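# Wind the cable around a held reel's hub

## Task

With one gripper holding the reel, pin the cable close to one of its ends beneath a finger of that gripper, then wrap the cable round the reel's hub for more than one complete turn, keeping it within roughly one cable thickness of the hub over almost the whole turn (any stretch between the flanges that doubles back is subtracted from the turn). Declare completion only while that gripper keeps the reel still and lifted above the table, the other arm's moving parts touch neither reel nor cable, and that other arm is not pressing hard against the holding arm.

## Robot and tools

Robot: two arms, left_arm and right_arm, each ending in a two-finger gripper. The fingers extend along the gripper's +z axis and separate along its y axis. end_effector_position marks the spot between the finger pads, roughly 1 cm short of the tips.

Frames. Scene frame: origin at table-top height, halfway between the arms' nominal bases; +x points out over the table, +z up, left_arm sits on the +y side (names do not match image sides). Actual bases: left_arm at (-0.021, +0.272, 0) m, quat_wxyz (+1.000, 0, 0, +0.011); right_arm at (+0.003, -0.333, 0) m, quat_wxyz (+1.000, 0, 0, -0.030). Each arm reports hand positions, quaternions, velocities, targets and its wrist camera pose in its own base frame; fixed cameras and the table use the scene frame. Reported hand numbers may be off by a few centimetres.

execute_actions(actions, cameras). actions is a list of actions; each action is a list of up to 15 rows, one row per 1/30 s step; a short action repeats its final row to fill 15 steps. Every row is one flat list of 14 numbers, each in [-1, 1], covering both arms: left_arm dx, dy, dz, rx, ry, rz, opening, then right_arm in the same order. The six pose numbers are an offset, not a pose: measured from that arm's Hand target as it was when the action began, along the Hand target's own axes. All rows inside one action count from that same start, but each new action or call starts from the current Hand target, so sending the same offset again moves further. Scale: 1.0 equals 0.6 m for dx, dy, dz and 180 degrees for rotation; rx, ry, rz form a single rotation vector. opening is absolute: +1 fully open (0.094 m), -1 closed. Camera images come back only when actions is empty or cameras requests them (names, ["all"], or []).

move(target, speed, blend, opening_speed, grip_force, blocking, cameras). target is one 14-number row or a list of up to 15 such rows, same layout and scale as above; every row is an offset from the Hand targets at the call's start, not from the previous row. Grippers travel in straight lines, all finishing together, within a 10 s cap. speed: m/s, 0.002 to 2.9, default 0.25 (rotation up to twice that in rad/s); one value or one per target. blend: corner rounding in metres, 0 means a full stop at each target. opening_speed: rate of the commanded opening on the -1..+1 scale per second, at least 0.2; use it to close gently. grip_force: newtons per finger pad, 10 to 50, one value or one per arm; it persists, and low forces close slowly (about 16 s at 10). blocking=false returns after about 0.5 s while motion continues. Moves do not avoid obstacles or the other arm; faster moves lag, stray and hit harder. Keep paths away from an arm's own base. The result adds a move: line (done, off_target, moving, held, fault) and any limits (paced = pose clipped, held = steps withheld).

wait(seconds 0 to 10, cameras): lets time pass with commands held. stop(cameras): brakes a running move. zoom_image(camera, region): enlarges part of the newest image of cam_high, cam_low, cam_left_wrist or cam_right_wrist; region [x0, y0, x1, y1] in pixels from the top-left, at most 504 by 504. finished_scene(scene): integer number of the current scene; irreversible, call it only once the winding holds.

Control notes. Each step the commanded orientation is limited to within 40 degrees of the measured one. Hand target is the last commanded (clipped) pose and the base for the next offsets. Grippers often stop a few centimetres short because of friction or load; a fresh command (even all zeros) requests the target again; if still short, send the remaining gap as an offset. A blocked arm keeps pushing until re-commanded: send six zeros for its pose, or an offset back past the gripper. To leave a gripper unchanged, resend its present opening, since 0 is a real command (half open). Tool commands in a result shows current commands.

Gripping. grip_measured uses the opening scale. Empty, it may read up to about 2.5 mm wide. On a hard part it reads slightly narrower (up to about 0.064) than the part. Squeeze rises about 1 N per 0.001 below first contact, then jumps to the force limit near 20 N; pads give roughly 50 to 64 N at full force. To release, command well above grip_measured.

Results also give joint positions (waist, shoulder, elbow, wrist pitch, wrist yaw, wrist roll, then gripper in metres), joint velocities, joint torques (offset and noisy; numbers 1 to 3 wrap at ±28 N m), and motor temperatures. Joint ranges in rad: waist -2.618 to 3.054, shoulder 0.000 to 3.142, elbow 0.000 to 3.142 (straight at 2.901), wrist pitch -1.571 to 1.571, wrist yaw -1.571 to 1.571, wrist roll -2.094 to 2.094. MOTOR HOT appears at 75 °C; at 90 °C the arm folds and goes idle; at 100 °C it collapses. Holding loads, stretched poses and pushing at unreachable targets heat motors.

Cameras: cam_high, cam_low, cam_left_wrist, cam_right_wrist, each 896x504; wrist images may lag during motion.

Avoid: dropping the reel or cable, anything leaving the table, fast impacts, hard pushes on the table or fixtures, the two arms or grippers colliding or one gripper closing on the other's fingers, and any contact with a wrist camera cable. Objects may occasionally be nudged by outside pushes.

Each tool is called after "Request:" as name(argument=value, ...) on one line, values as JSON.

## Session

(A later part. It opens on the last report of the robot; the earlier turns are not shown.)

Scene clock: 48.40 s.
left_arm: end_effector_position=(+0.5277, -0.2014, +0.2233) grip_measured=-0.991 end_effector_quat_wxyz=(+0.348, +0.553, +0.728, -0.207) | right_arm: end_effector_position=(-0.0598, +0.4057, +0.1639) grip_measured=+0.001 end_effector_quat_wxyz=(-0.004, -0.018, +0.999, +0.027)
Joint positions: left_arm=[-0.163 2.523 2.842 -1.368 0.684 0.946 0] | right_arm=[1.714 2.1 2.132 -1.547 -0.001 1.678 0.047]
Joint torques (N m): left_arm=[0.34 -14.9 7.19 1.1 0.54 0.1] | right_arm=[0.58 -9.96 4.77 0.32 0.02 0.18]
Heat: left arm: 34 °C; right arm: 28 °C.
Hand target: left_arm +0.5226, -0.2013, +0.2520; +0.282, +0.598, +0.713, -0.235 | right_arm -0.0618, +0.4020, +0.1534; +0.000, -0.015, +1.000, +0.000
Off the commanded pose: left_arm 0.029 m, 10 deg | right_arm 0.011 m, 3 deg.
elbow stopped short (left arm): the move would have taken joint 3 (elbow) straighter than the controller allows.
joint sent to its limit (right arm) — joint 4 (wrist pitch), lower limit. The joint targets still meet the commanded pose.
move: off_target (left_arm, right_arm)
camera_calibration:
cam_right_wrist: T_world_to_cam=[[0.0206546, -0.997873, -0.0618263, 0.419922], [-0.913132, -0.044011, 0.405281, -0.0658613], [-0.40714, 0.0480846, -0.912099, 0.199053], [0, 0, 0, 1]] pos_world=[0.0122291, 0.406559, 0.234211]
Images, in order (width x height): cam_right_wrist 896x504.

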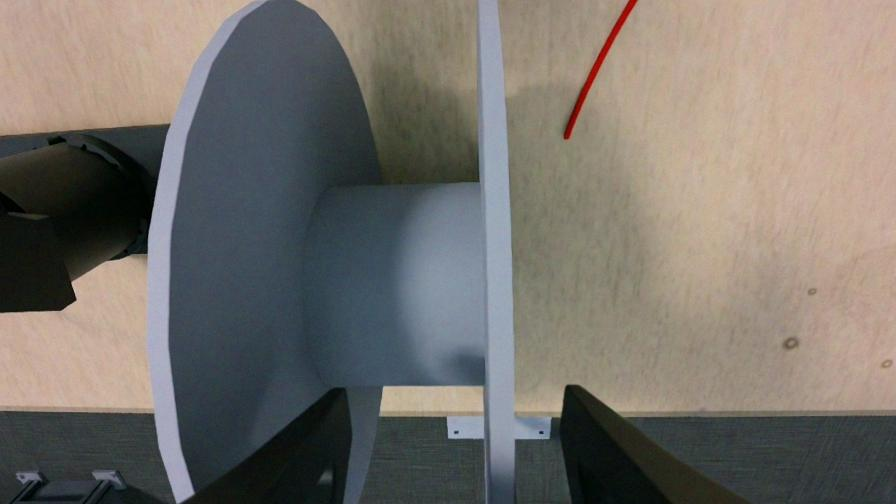

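Request:
move(target=[[0,0,0,0,0,0,-1,0,-0.014,0.02,0,0,0,0],[0,0,0,0,0,0,-1,0,-0.014,0.02,0,0,0,-1]], speed=0.08, opening_speed=0.6, cameras=["cam_right_wrist"])

Scene clock: 52.17 s.
left_arm: end_effector_position=(+0.5277, -0.2014, +0.2233) grip_measured=-0.991 end_effector_quat_wxyz=(+0.348, +0.553, +0.728, -0.207) | right_arm: end_effector_position=(-0.0605, +0.3966, +0.1391) grip_measured=-0.927 end_effector_quat_wxyz=(-0.002, -0.018, +1.000, -0.001)
Joint positions: left_arm=[-0.163 2.523 2.842 -1.368 0.684 0.946 0] | right_arm=[1.718 2.1 2.033 -1.505 -0.003 1.682 0.003]
Joint torques (N m): left_arm=[0.39 -14.91 7.31 1.07 0.5 0.09] | right_arm=[0.47 -12.56 4.83 0.3 0.05 0.16]
Motor temperatures (°C): left_arm=[20 35 24 23 20 19 19] | right_arm=[22 25 28 25 22 19 21]
Heat: left arm: 35 °C; right arm: 28 °C.
Hand target: left_arm +0.5226, -0.2013, +0.2520; +0.282, +0.598, +0.713, -0.235 | right_arm -0.0616, +0.3935, +0.1414; +0.000, -0.015, +1.000, +0.000
Off the commanded pose: left_arm 0.029 m, 10 deg | right_arm 0.004 m, 0 deg.
elbow stopped short (left arm): the move would have taken joint 3 (elbow) straighter than the controller allows.
move: off_target (left_arm)
camera_calibration:
cam_right_wrist: T_world_to_cam=[[0.0205663, -0.999777, -0.00485826, 0.402278], [-0.91552, -0.0207853, 0.401734, -0.0656158], [-0.401746, -0.00381436, -0.915743, 0.198017], [0, 0, 0, 1]] pos_world=[0.0112065, 0.401579, 0.209647]
Images, in order (width x height): cam_right_wrist 896x504.

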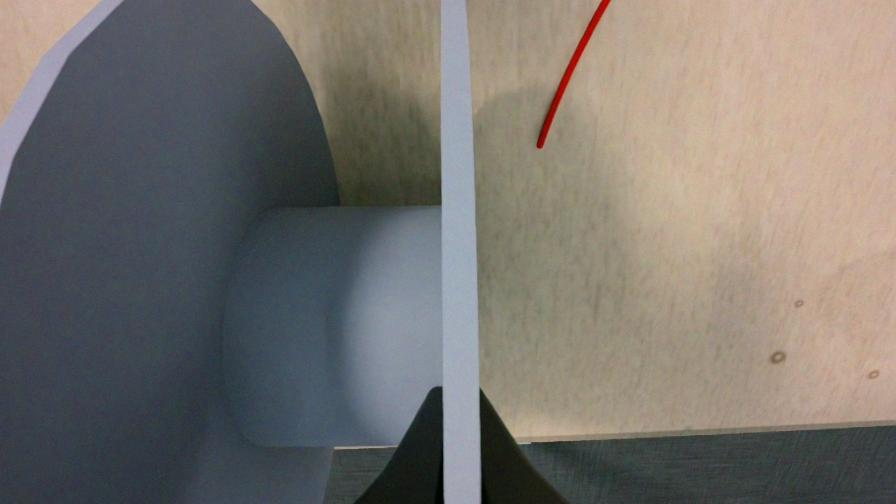

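Request:
move(target=[[0,0,0,0,0,0,-1,0,0,-0.13,0,0,0,-1],[0,0,0,0,0,0,-1,-0.567,0,-0.13,0,0,0,-1]], speed=0.15, blend=[0.02,0], cameras=["all"])

Scene clock: 57.57 s.
left_arm: end_effector_position=(+0.5277, -0.2014, +0.2233) grip_measured=-0.991 end_effector_quat_wxyz=(+0.348, +0.553, +0.728, -0.207) | right_arm: end_effector_position=(+0.2755, +0.3957, +0.2127) grip_measured=-0.928 end_effector_quat_wxyz=(+0.088, -0.007, +0.988, +0.126)
Joint positions: left_arm=[-0.163 2.523 2.842 -1.368 0.684 0.946 0] | right_arm=[0.959 2.275 2.584 -1.571 -0.003 0.945 0.003]
Joint torques (N m): left_arm=[0.34 -14.91 7.2 1.08 0.53 0.08] | right_arm=[0.44 -11.74 8.02 1.12 0.03 -0.05]
Heat: left arm: 36 °C; right arm: 28 °C.
Hand target: left_arm +0.5226, -0.2013, +0.2520; +0.282, +0.598, +0.713, -0.235 | right_arm +0.2784, +0.4038, +0.2193; +0.000, -0.015, +1.000, +0.000
Off the commanded pose: left_arm 0.029 m, 10 deg | right_arm 0.011 m, 18 deg.
elbow stopped short (left arm): the move would have taken joint 3 (elbow) straighter than the controller allows.
joint read past its limit (right arm) — joint 4 (wrist pitch), lower limit.
joint sent to its limit (right arm) — joint 4 (wrist pitch), lower limit. The joint targets are off in orientation, not in position.
move: off_target (left_arm, right_arm)
camera_calibration:
cam_left_wrist: T_world_to_cam=[[-0.939536, -0.333354, -0.0784031, 0.446388], [-0.282977, 0.884685, -0.370482, 0.445533], [0.192864, -0.325895, -0.925525, 0.128821], [0, 0, 0, 1]] pos_world=[0.520628, -0.203368, 0.319287]
cam_right_wrist: T_world_to_cam=[[0.0223164, -0.965903, -0.257939, 0.434801], [-0.971635, -0.0817113, 0.22192, 0.29009], [-0.23543, 0.24567, -0.940329, 0.261079], [0, 0, 0, 1]] pos_world=[0.333624, 0.379541, 0.293275]

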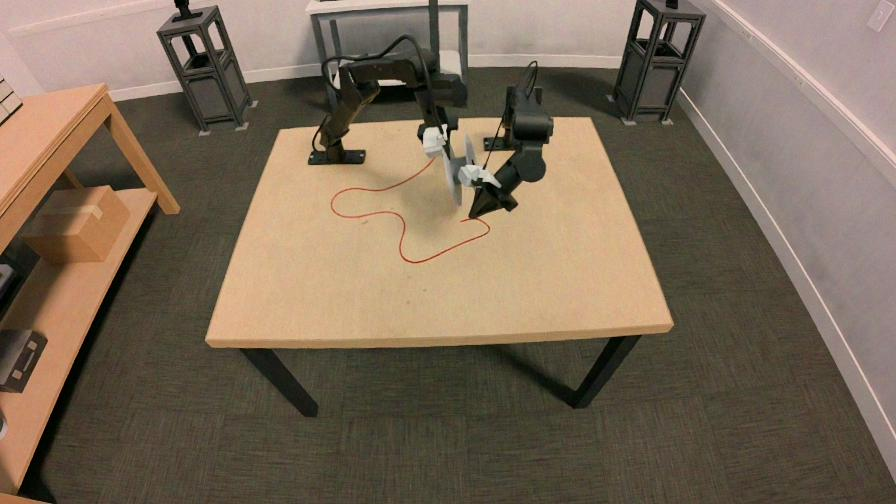

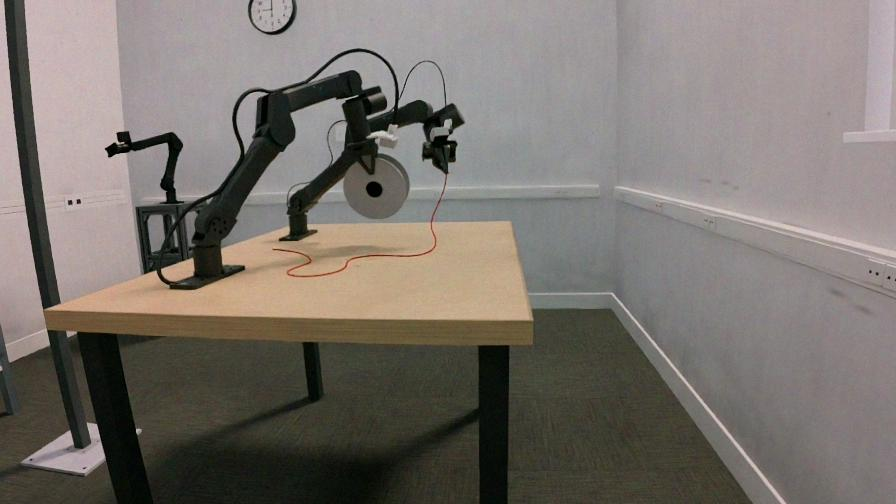

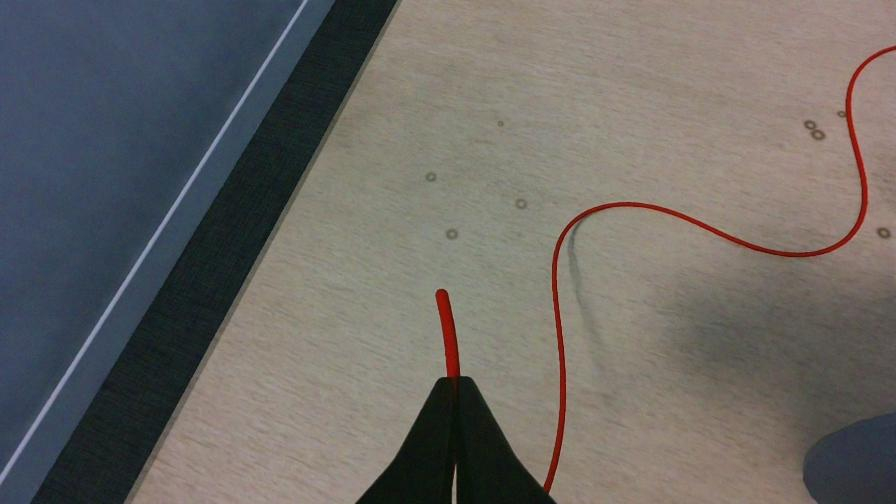

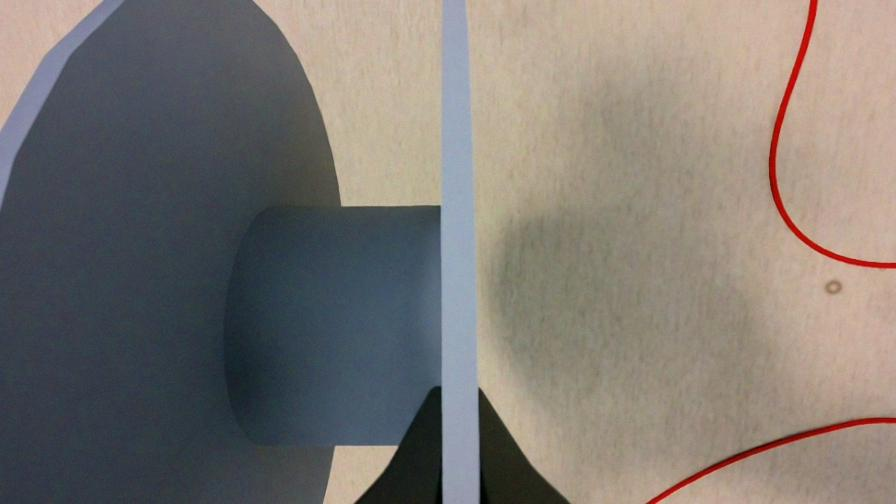

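Request:
move(target=[[0,0,0,0,0,0,-1,0,0,0.122,0,0,0,-1]], speed=0.06, cameras=["cam_high","cam_low","cam_right_wrist"])

Request:
zoom_image(camera="cam_low", region=[300, 120, 460, 260])

Scene clock: 61.60 s.
left_arm: end_effector_position=(+0.5277, -0.2014, +0.2233) grip_measured=-0.991 end_effector_quat_wxyz=(+0.348, +0.553, +0.728, -0.207) | right_arm: end_effector_position=(+0.2778, +0.3990, +0.1512) grip_measured=-0.928 end_effector_quat_wxyz=(+0.047, -0.008, +0.997, +0.069)
Joint positions: left_arm=[-0.163 2.523 2.842 -1.368 0.684 0.946 0] | right_arm=[0.959 2.392 2.558 -1.571 -0.003 0.944 0.003]
Joint torques (N m): left_arm=[0.43 -14.95 7.34 1.11 0.51 0.11] | right_arm=[0.54 -12.48 5.41 0.82 0.05 -0.07]
Heat: left arm: 37 °C; right arm: 28 °C.
Hand target: left_arm +0.5226, -0.2013, +0.2520; +0.282, +0.598, +0.713, -0.235 | right_arm +0.2784, +0.4039, +0.1460; +0.000, -0.015, +1.000, +0.000
Off the commanded pose: left_arm 0.029 m, 10 deg | right_arm 0.007 m, 10 deg.
elbow stopped short (left arm): the move would have taken joint 3 (elbow) straighter than the controller allows.
joint read past its limit (right arm) — joint 4 (wrist pitch), lower limit.
joint sent to its limit (right arm) — joint 4 (wrist pitch), lower limit. The joint targets are off in orientation, not in position.
move: off_target (left_arm, right_arm)
camera_calibration:
cam_right_wrist: T_world_to_cam=[[0.00728708, -0.98948, -0.144488, 0.418441], [-0.949856, -0.0520193, 0.308331, 0.275374], [-0.312604, 0.134996, -0.940242, 0.268513], [0, 0, 0, 1]] pos_world=[0.342455, 0.392115, 0.22802]
Images, in order (width x height): cam_high 896x504, cam_low 896x504, cam_right_wrist 896x504.

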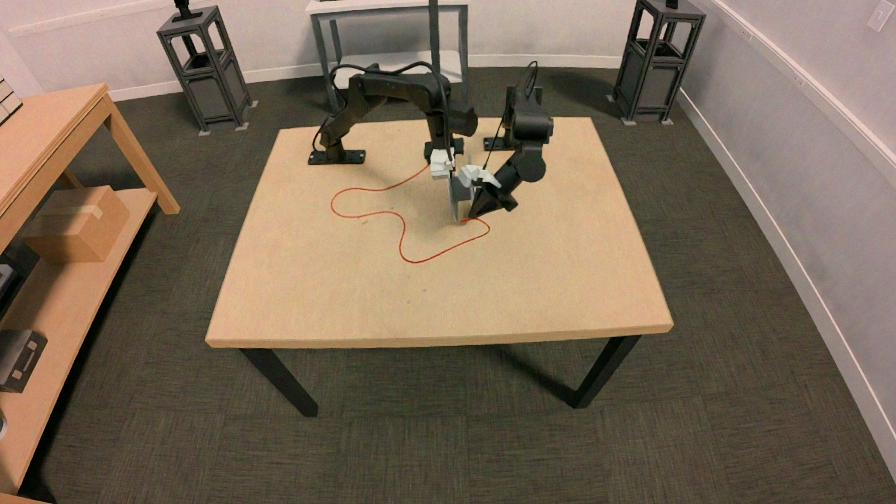

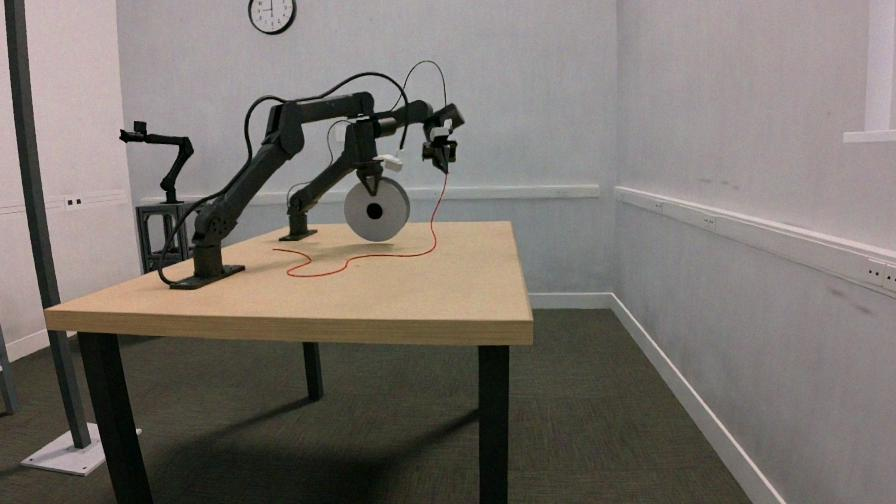

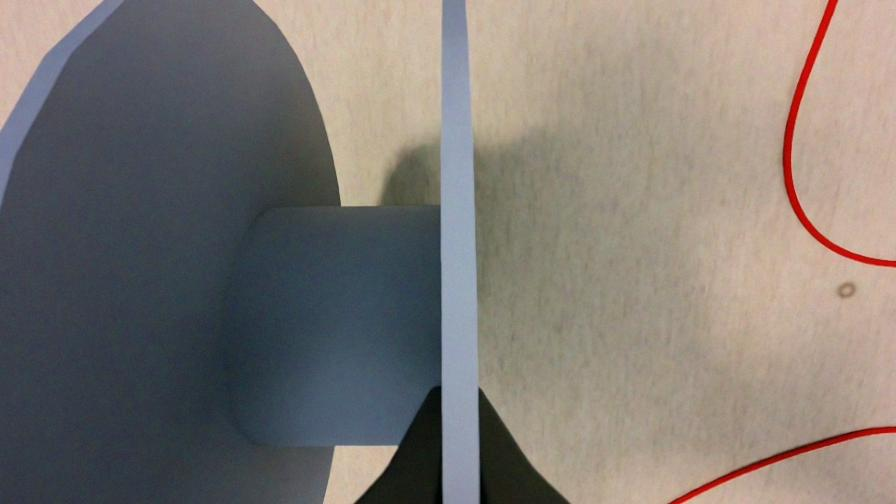

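Scaled by 3.150 from the camera's 896x504 image, which has a finer 1280x720 frame.

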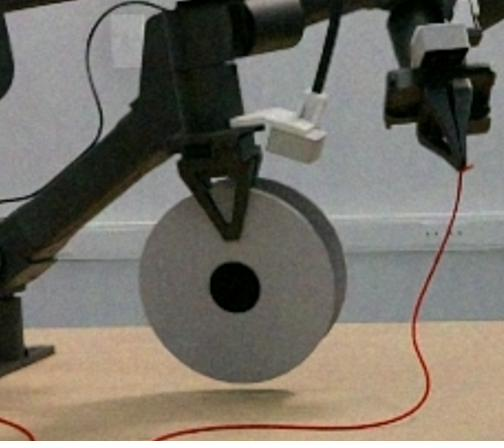

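Request:
move(target=[[0,0,0,0,0,0,-1,0,0,0.022,0,0,0,-1],[0,0,0,0,0,0,-1,0,0,0.022,0,0,0,-0.2]], speed=0.05, opening_speed=0.3, cameras=["cam_low","cam_right_wrist","cam_high"])

Scene clock: 66.97 s.
left_arm: end_effector_position=(+0.5277, -0.2014, +0.2233) grip_measured=-0.991 end_effector_quat_wxyz=(+0.348, +0.553, +0.728, -0.207) | right_arm: end_effector_position=(+0.2795, +0.4032, +0.1407) grip_measured=-0.202 end_effector_quat_wxyz=(+0.044, -0.009, +0.997, +0.065)
Joint positions: left_arm=[-0.163 2.523 2.842 -1.368 0.684 0.946 0] | right_arm=[0.961 2.415 2.558 -1.556 -0.004 0.944 0.038]
Joint torques (N m): left_arm=[0.43 -14.94 7.43 1.08 0.51 0.08] | right_arm=[0.35 -12.6 5.18 0.65 0.05 -0.07]
Heat: left arm: 39 °C; right arm: 28 °C.
Hand target: left_arm +0.5226, -0.2013, +0.2520; +0.282, +0.598, +0.713, -0.235 | right_arm +0.2784, +0.4038, +0.1329; +0.000, -0.015, +1.000, +0.000
Off the commanded pose: left_arm 0.029 m, 10 deg | right_arm 0.008 m, 9 deg.
elbow stopped short (left arm): the move would have taken joint 3 (elbow) straighter than the controller allows.
joint sent to its limit (right arm) — joint 4 (wrist pitch), lower limit. The joint targets are off in orientation, not in position.
move: off_target (left_arm, right_arm); target 2's new opening was sent with right_arm's hand 0.009 m and 8 deg from that target
camera_calibration:
cam_right_wrist: T_world_to_cam=[[0.0085816, -0.990404, -0.137938, 0.420152], [-0.948178, -0.0518749, 0.313476, 0.279186], [-0.317623, 0.1281, -0.939524, 0.262769], [0, 0, 0, 1]] pos_world=[0.344574, 0.396942, 0.217314]
Images, in order (width x height): cam_high 896x504, cam_low 896x504, cam_right_wrist 896x504.

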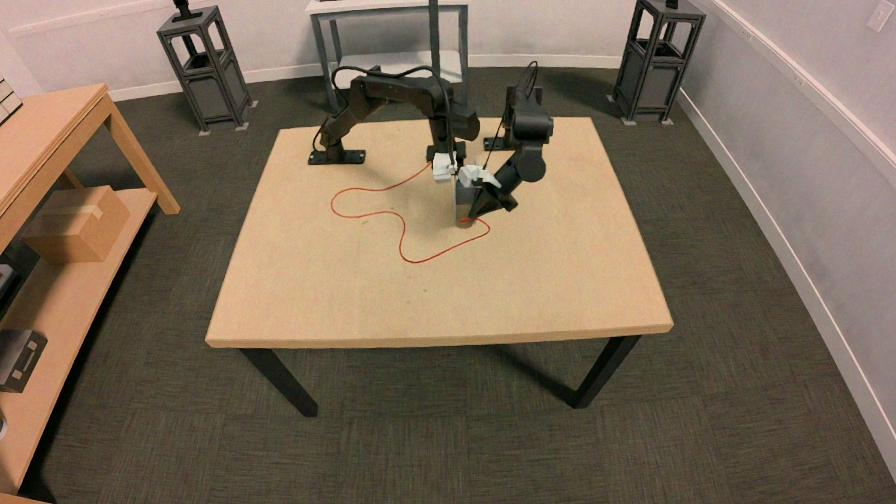

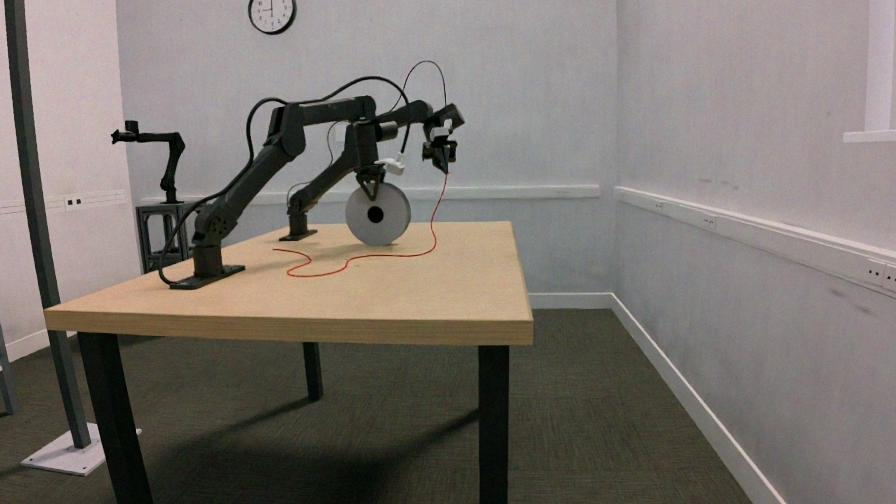

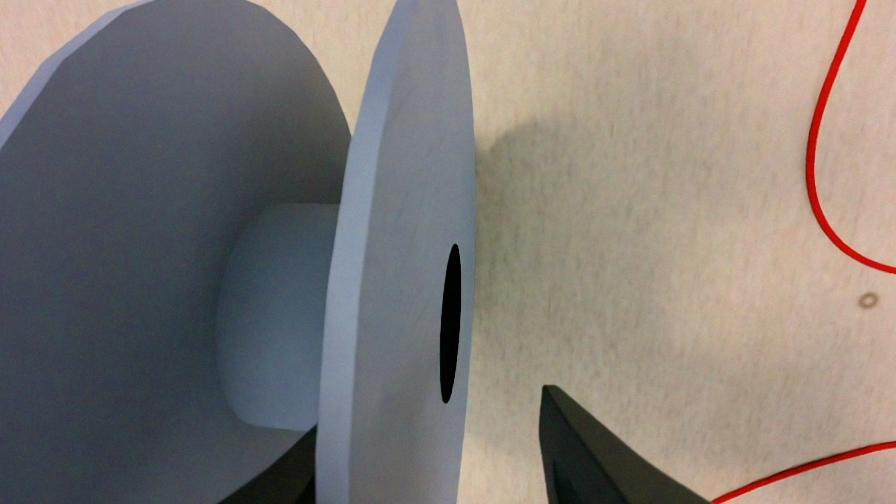

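Request:
move(target=[[0,0,0,0,0,0,-1,0,0.017,0,0,0,0,-0.1],[0,0,0,0,0,0,-1,0,0.017,-0.17,0,0,0,-0.1],[0,0,0,0,0,0,-1,0.04,-0.23,-0.23,0,0,0,-0.1]], speed=0.12, blend=[0,0.03,0], cameras=["all"])

Scene clock: 71.37 s.
left_arm: end_effector_position=(+0.5277, -0.2014, +0.2233) grip_measured=-0.991 end_effector_quat_wxyz=(+0.348, +0.553, +0.728, -0.207) | right_arm: end_effector_position=(+0.2613, +0.2690, +0.2675) grip_measured=-0.102 end_effector_quat_wxyz=(+0.110, -0.009, +0.987, +0.114)
Joint positions: left_arm=[-0.163 2.523 2.842 -1.368 0.684 0.946 0] | right_arm=[0.795 1.802 2.102 -1.553 -0.005 0.777 0.042]
Joint torques (N m): left_arm=[0.4 -14.97 7.31 1.09 0.61 0.11] | right_arm=[0.05 -9.78 4.57 0.96 0.04 -0.12]
Heat: left arm: 39 °C; right arm: 28 °C.
Hand target: left_arm +0.5226, -0.2013, +0.2520; +0.282, +0.598, +0.713, -0.235 | right_arm +0.2587, +0.2652, +0.2710; +0.000, -0.015, +1.000, +0.000
Off the commanded pose: left_arm 0.029 m, 10 deg | right_arm 0.006 m, 18 deg.
elbow stopped short (left arm): the move would have taken joint 3 (elbow) straighter than the controller allows.
joint sent to its limit (right arm) — joint 4 (wrist pitch), lower limit. The joint targets are off in orientation, not in position.
move: off_target (left_arm, right_arm)
camera_calibration:
cam_left_wrist: T_world_to_cam=[[-0.939536, -0.333354, -0.0784031, 0.446388], [-0.282977, 0.884685, -0.370482, 0.445533], [0.192864, -0.325895, -0.925525, 0.128821], [0, 0, 0, 1]] pos_world=[0.520628, -0.203368, 0.319287]
cam_right_wrist: T_world_to_cam=[[0.028911, -0.971939, -0.233451, 0.320079], [-0.981012, -0.0723976, 0.179927, 0.26504], [-0.191779, 0.223816, -0.955577, 0.338875], [0, 0, 0, 1]] pos_world=[0.315743, 0.25444, 0.350856]

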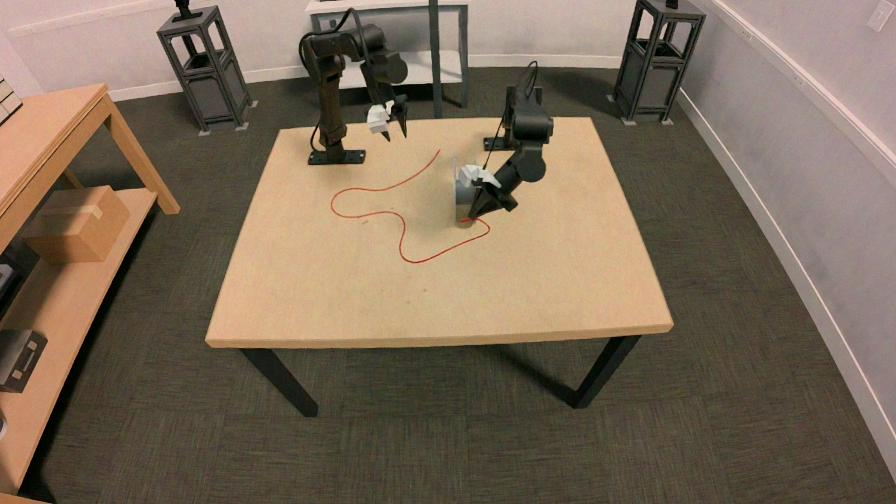

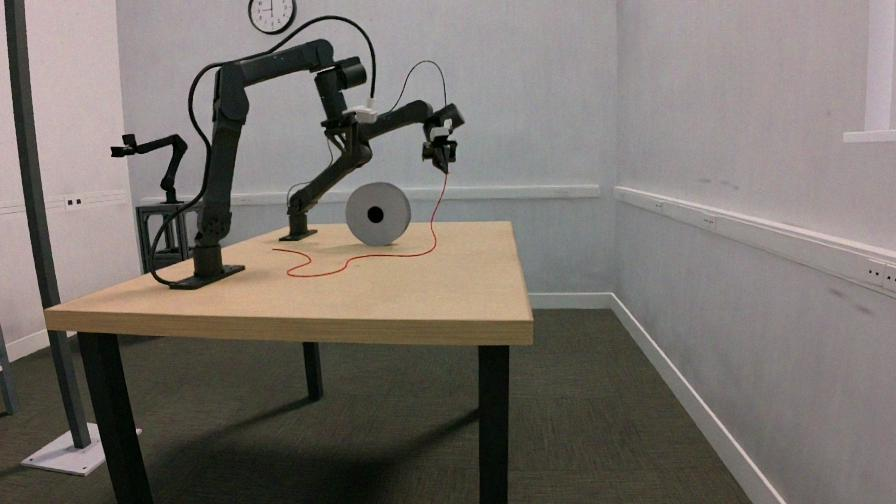

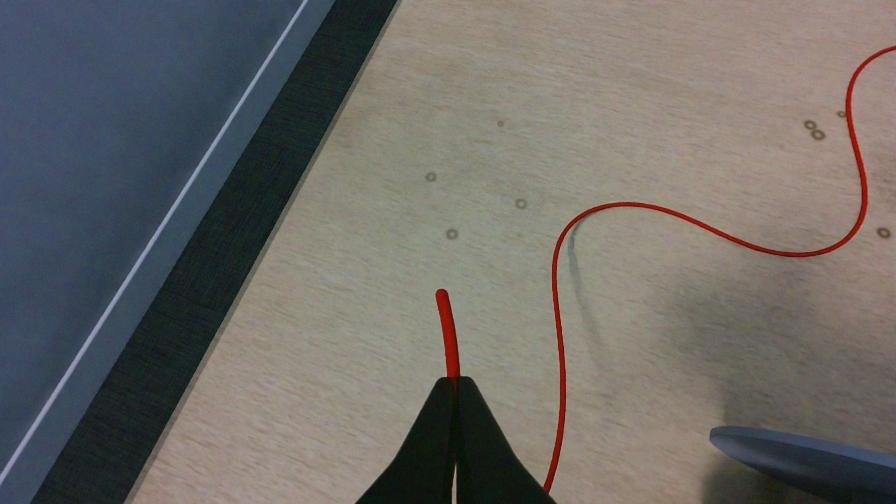

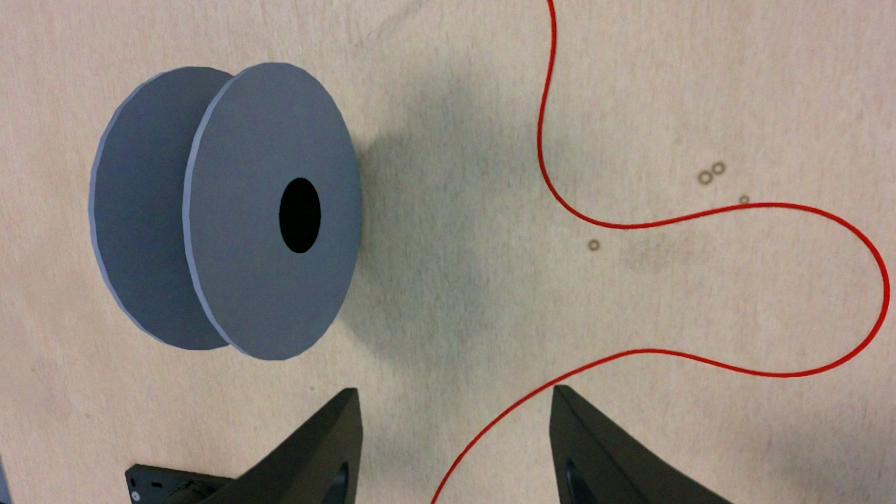

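Request:
move(target=[[-0.147,-0.05,-0.022,0,0,0,-1,0,0,0,0,0,0,-0.1],[-0.07,-0.317,-0.118,0,0,0,-1,0,0,0,0,0,0,-0.1]], speed=0.15, blend=[0.03,0], cameras=["all"])

Scene clock: 76.17 s.
left_arm: end_effector_position=(+0.3397, -0.2159, +0.3262) grip_measured=-0.991 end_effector_quat_wxyz=(+0.284, +0.590, +0.720, -0.230) | right_arm: end_effector_position=(+0.2613, +0.2690, +0.2675) grip_measured=-0.102 end_effector_quat_wxyz=(+0.110, -0.009, +0.987, +0.114)
Joint positions: left_arm=[-0.298 1.878 2.287 -1.561 0.64 0.935 0] | right_arm=[0.795 1.802 2.102 -1.553 -0.005 0.776 0.042]
Joint torques (N m): left_arm=[-0.39 -9.03 4.07 1.04 0.33 0.08] | right_arm=[0.01 -9.85 4.56 0.95 0.04 -0.08]
Motor temperatures (°C): left_arm=[20 40 23 23 20 19 19] | right_arm=[22 28 27 24 22 18 21]
Heat: left arm: 40 °C; right arm: 28 °C.
Hand target: left_arm +0.3321, -0.2172, +0.3321; +0.282, +0.598, +0.713, -0.235 | right_arm +0.2587, +0.2652, +0.2710; +0.000, -0.015, +1.000, +0.000
Off the commanded pose: left_arm 0.010 m, 1 deg | right_arm 0.006 m, 18 deg.
elbow stopped short (left arm): the move would have taken joint 3 (elbow) straighter than the controller allows.
joint sent to its limit (left arm) — joint 4 (wrist pitch), lower limit. The joint targets still meet the commanded pose.
joint sent to its limit (right arm) — joint 4 (wrist pitch), lower limit. The joint targets are off in orientation, not in position.
move: off_target (right_arm)
camera_calibration:
cam_left_wrist: T_world_to_cam=[[-0.97345, -0.228898, -0.000472184, 0.281643], [-0.2188, 0.931109, -0.291826, 0.40592], [0.0672381, -0.283975, -0.956471, 0.317443], [0, 0, 0, 1]] pos_world=[0.341637, -0.223342, 0.422216]
cam_right_wrist: T_world_to_cam=[[0.0297005, -0.971971, -0.233216, 0.319854], [-0.980984, -0.0731152, 0.179791, 0.265268], [-0.191803, 0.223441, -0.95566, 0.338985], [0, 0, 0, 1]] pos_world=[0.315742, 0.25454, 0.350856]

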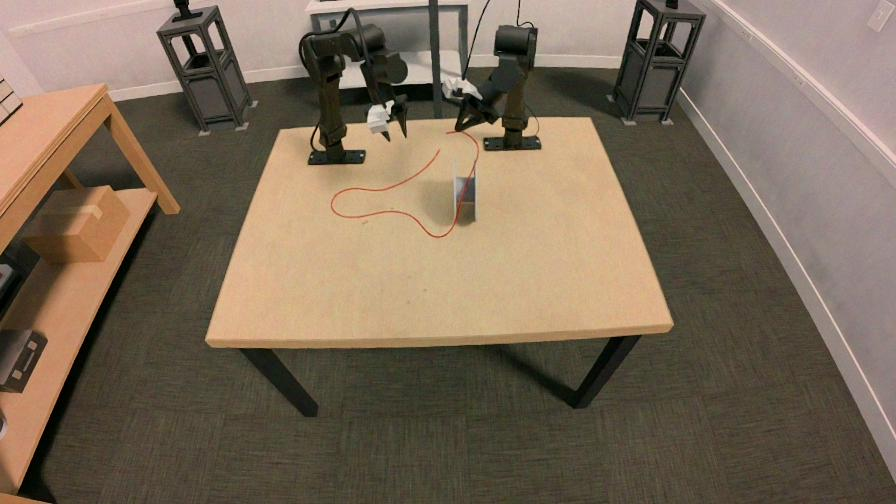

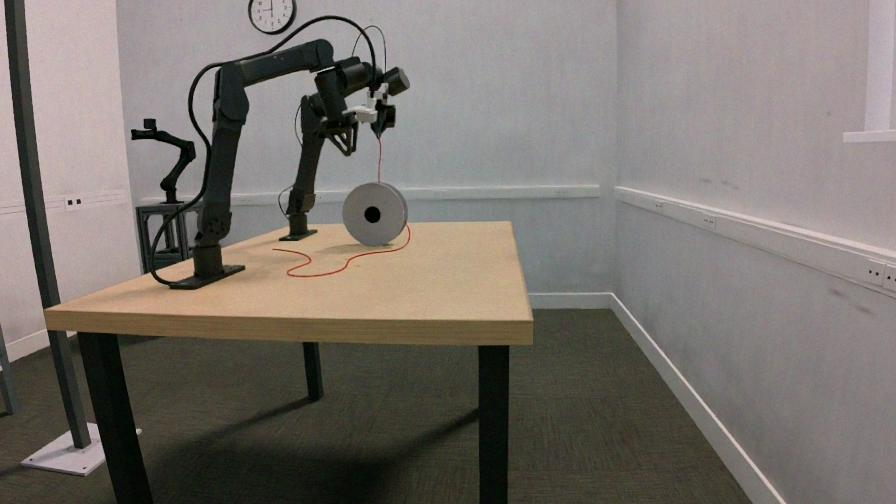

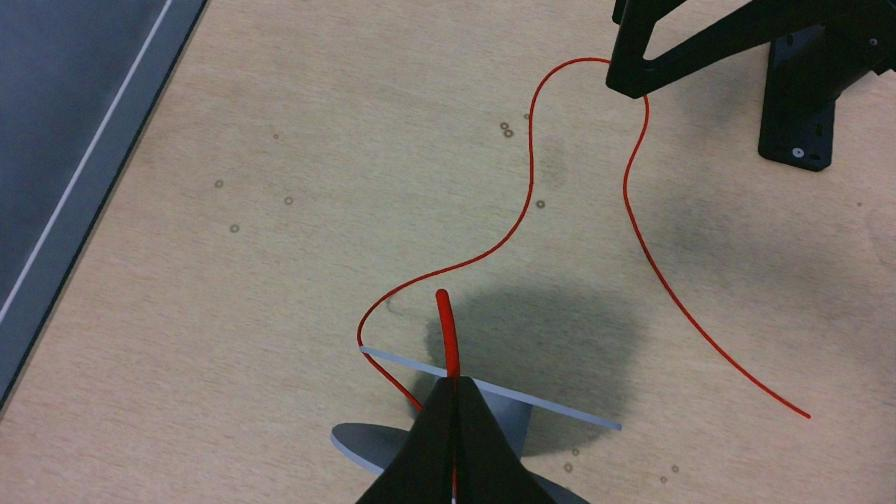

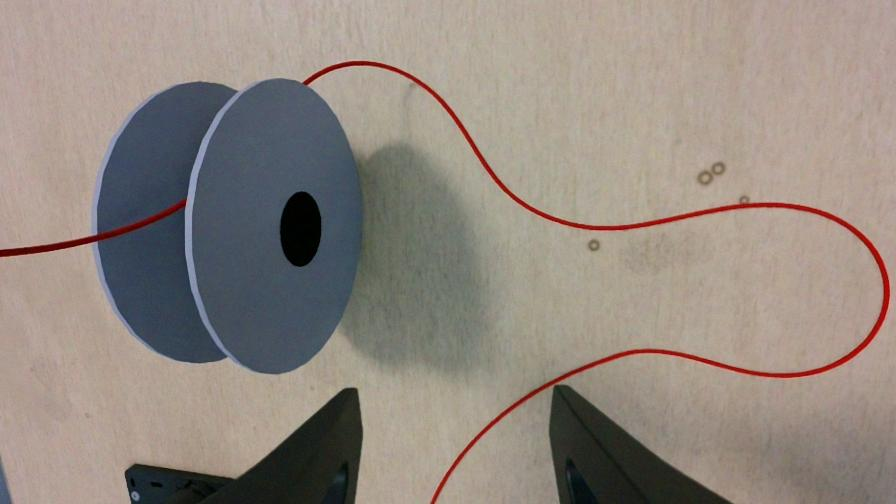

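Request:
move(target=[[0.076,-0.177,-0.002,0,0,0,-1,0,0,0,0,0,0,-0.1],[0.223,-0.223,0.133,0,0,0,-1,0,0,0,0,0,0,-0.1]], speed=0.13, blend=[0.03,0], cameras=["all"])

Request:
zoom_image(camera="cam_high", region=[390, 100, 540, 250])

Scene clock: 80.07 s.
left_arm: end_effector_position=(+0.1961, -0.1957, +0.1803) grip_measured=-0.991 end_effector_quat_wxyz=(+0.274, +0.596, +0.718, -0.231) | right_arm: end_effector_position=(+0.2613, +0.2690, +0.2675) grip_measured=-0.102 end_effector_quat_wxyz=(+0.110, -0.009, +0.987, +0.114)
Joint positions: left_arm=[-0.419 1.132 0.969 -0.939 0.587 0.823 0] | right_arm=[0.795 1.802 2.102 -1.553 -0.005 0.776 0.042]
Joint torques (N m): left_arm=[-0.68 -3.69 5.09 1.22 0.37 -0.05] | right_arm=[0.02 -9.84 4.57 0.96 0.04 -0.08]
Heat: left arm: 39 °C; right arm: 27 °C.
Hand target: left_arm +0.1931, -0.1979, +0.1821; +0.282, +0.598, +0.713, -0.235 | right_arm +0.2587, +0.2652, +0.2710; +0.000, -0.015, +1.000, +0.000
Off the commanded pose: left_arm 0.004 m, 1 deg | right_arm 0.006 m, 18 deg.
joint sent to its limit (right arm) — joint 4 (wrist pitch), lower limit. The joint targets are off in orientation, not in position.
move: off_target (right_arm)
camera_calibration:
cam_left_wrist: T_world_to_cam=[[-0.977002, -0.213114, 0.00705863, 0.148869], [-0.20666, 0.938223, -0.27754, 0.309462], [0.0525251, -0.272616, -0.960688, 0.199113], [0, 0, 0, 1]] pos_world=[0.198941, -0.204337, 0.276123]
cam_right_wrist: T_world_to_cam=[[0.0297005, -0.971971, -0.233216, 0.319854], [-0.980984, -0.0731152, 0.179791, 0.265268], [-0.191803, 0.223441, -0.95566, 0.338985], [0, 0, 0, 1]] pos_world=[0.315742, 0.25454, 0.350856]

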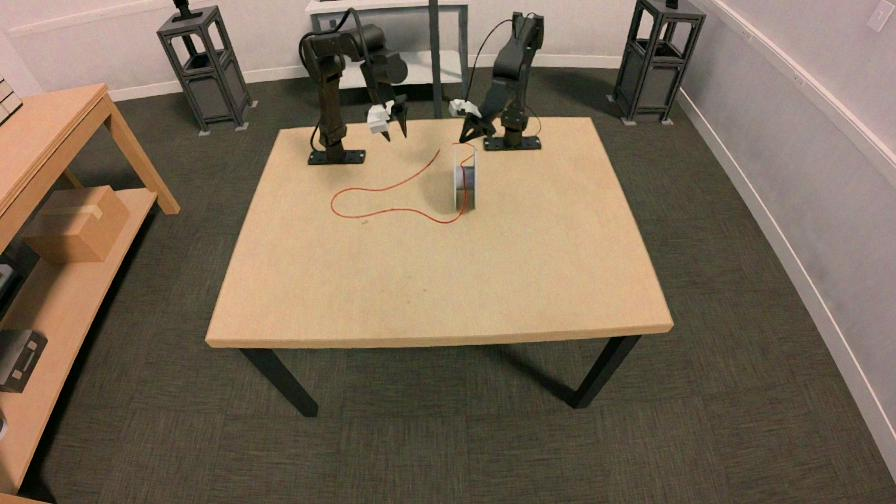

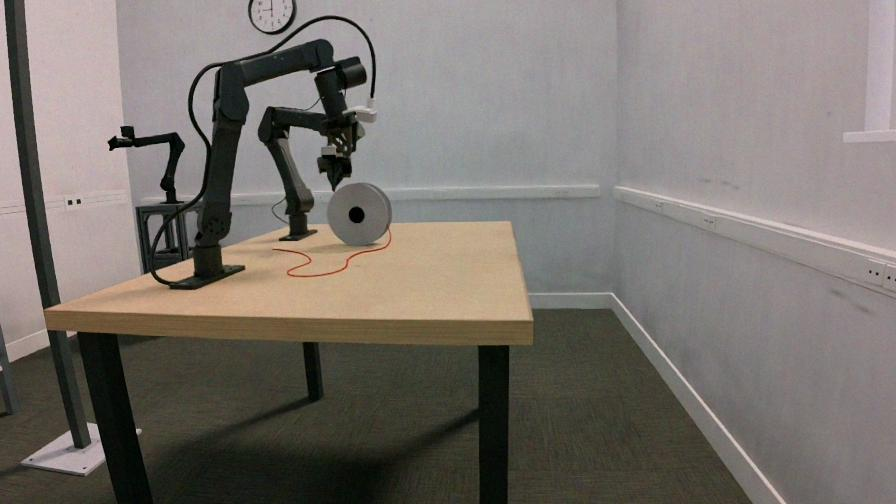

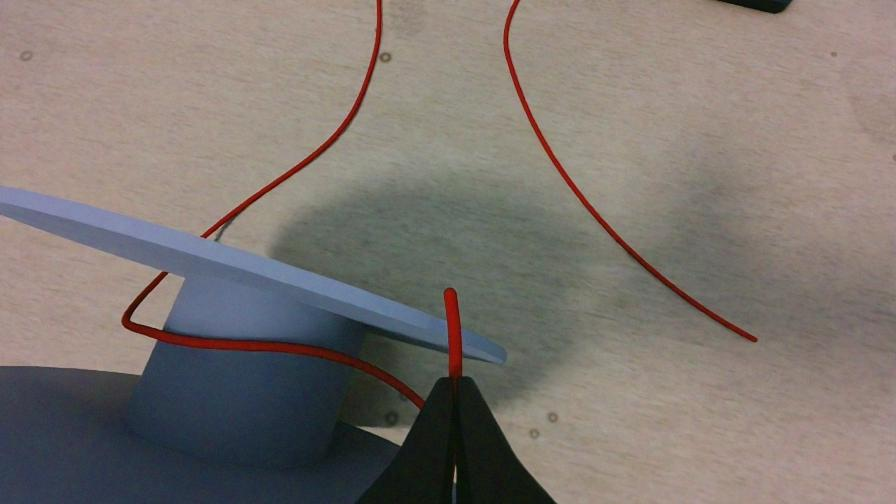

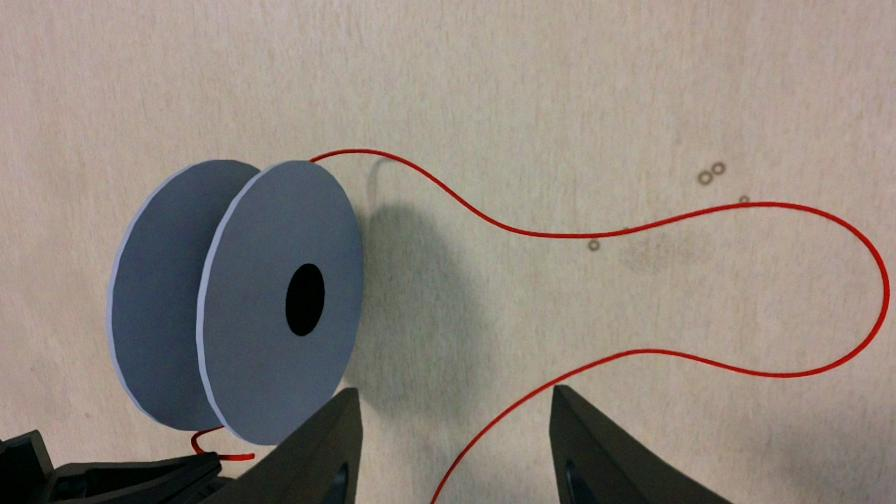

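Scaled by 3.360 from the camera's 896x504 image, which has a finer 1280x720 frame.

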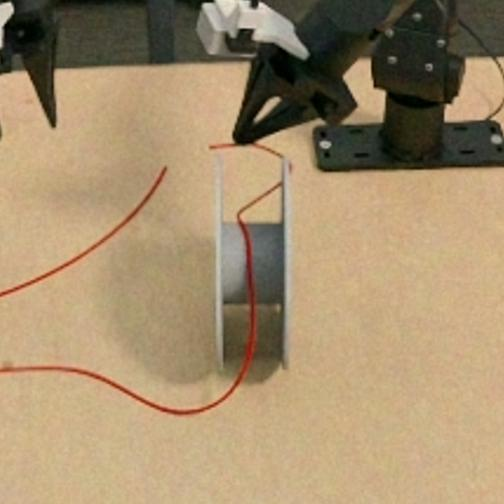

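Request:
move(target=[[-0.132,-0.03,-0.037,0,0,0,-1,0,0,0,0,0,0,-0.1],[-0.023,-0.053,-0.002,0,0,0,-1,0,0,0,0,0,0,-0.1]], speed=0.13, cameras=["all"])

Request:
zoom_image(camera="cam_high", region=[390, 100, 540, 250])

Scene clock: 84.00 s.
left_arm: end_effector_position=(+0.1647, -0.2116, +0.1897) grip_measured=-0.991 end_effector_quat_wxyz=(+0.271, +0.596, +0.720, -0.228) | right_arm: end_effector_position=(+0.2613, +0.2690, +0.2675) grip_measured=-0.102 end_effector_quat_wxyz=(+0.110, -0.009, +0.987, +0.114)
Joint positions: left_arm=[-0.587 1.036 0.951 -0.935 0.497 0.653 0] | right_arm=[0.795 1.802 2.102 -1.553 -0.005 0.776 0.042]
Joint torques (N m): left_arm=[0.64 -2.85 5.2 1.37 0.42 0.11] | right_arm=[0.02 -9.88 4.53 0.96 0.04 -0.09]
Heat: left arm: 38 °C; right arm: 27 °C.
Hand target: left_arm +0.1634, -0.2126, +0.1924; +0.282, +0.598, +0.713, -0.235 | right_arm +0.2587, +0.2652, +0.2710; +0.000, -0.015, +1.000, +0.000
Off the commanded pose: left_arm 0.003 m, 2 deg | right_arm 0.006 m, 18 deg.
joint sent to its limit (right arm) — joint 4 (wrist pitch), lower limit. The joint targets are off in orientation, not in position.
move: off_target (right_arm)
camera_calibration:
cam_left_wrist: T_world_to_cam=[[-0.976344, -0.216132, 0.00631877, 0.114172], [-0.209853, 0.940128, -0.268552, 0.319772], [0.0521023, -0.263525, -0.963244, 0.20802], [0, 0, 0, 1]] pos_world=[0.167738, -0.221132, 0.285528]
cam_right_wrist: T_world_to_cam=[[0.0297005, -0.971971, -0.233216, 0.319854], [-0.980984, -0.0731152, 0.179791, 0.265268], [-0.191803, 0.223441, -0.95566, 0.338985], [0, 0, 0, 1]] pos_world=[0.315742, 0.25454, 0.350856]

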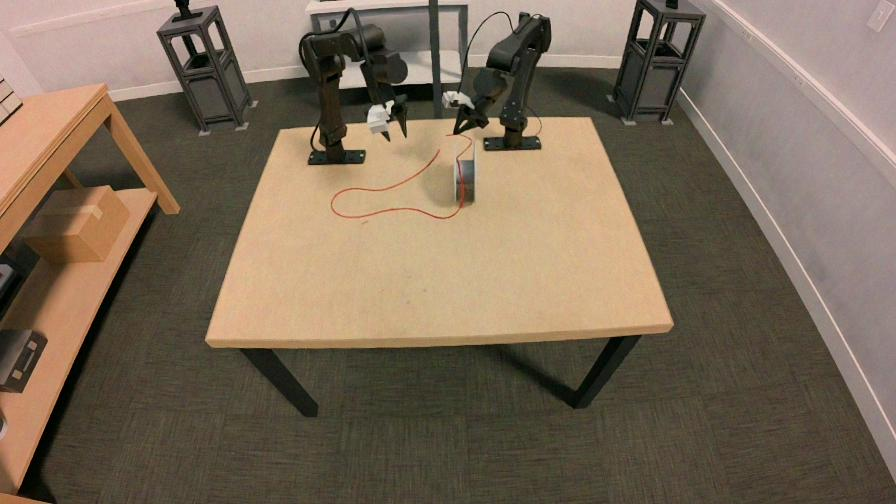

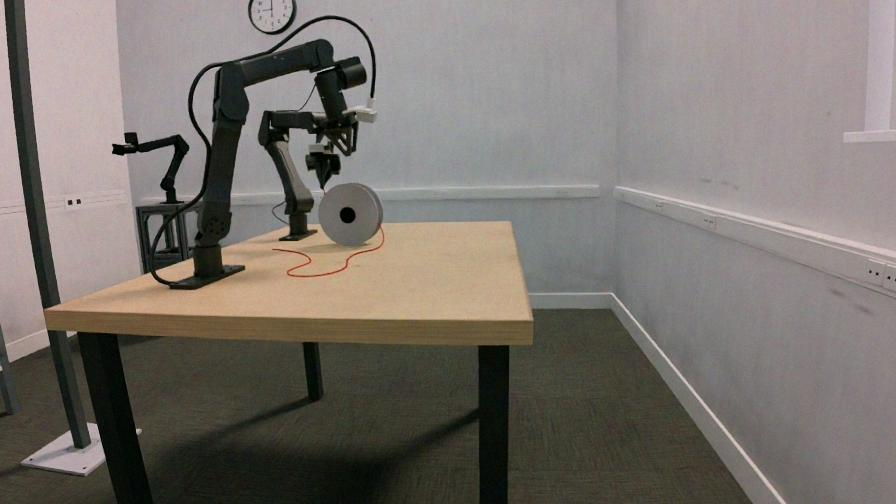

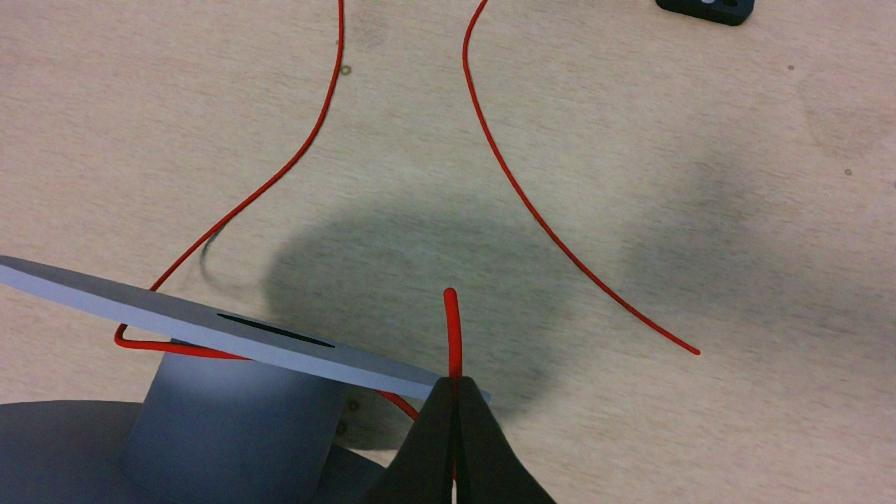

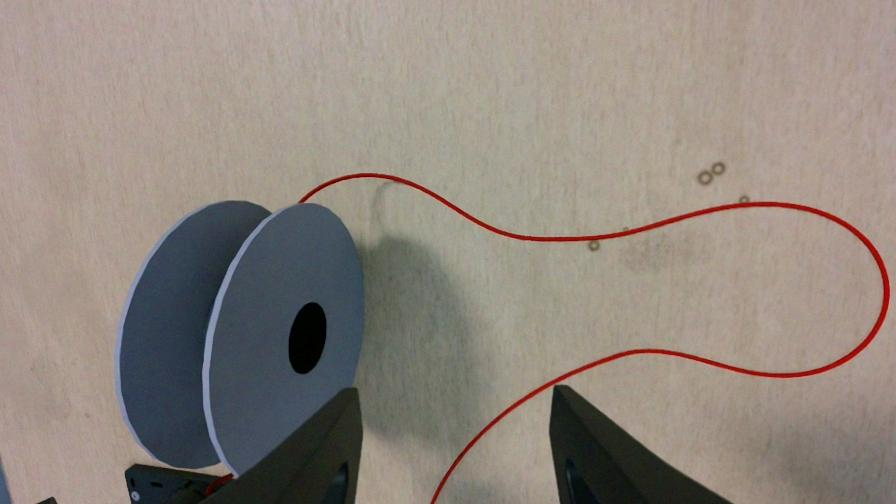

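Scaled by 3.360 from the camera's 896x504 image, which has a finer 1280x720 frame.

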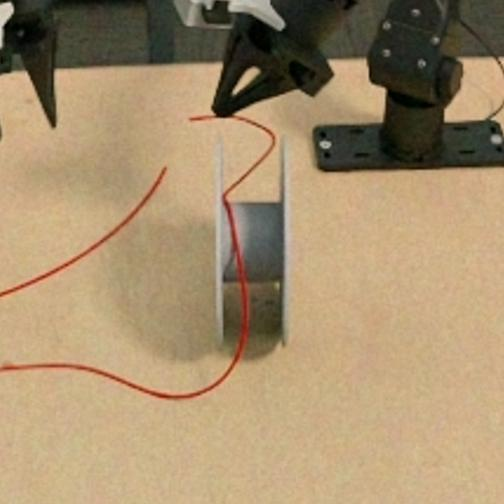

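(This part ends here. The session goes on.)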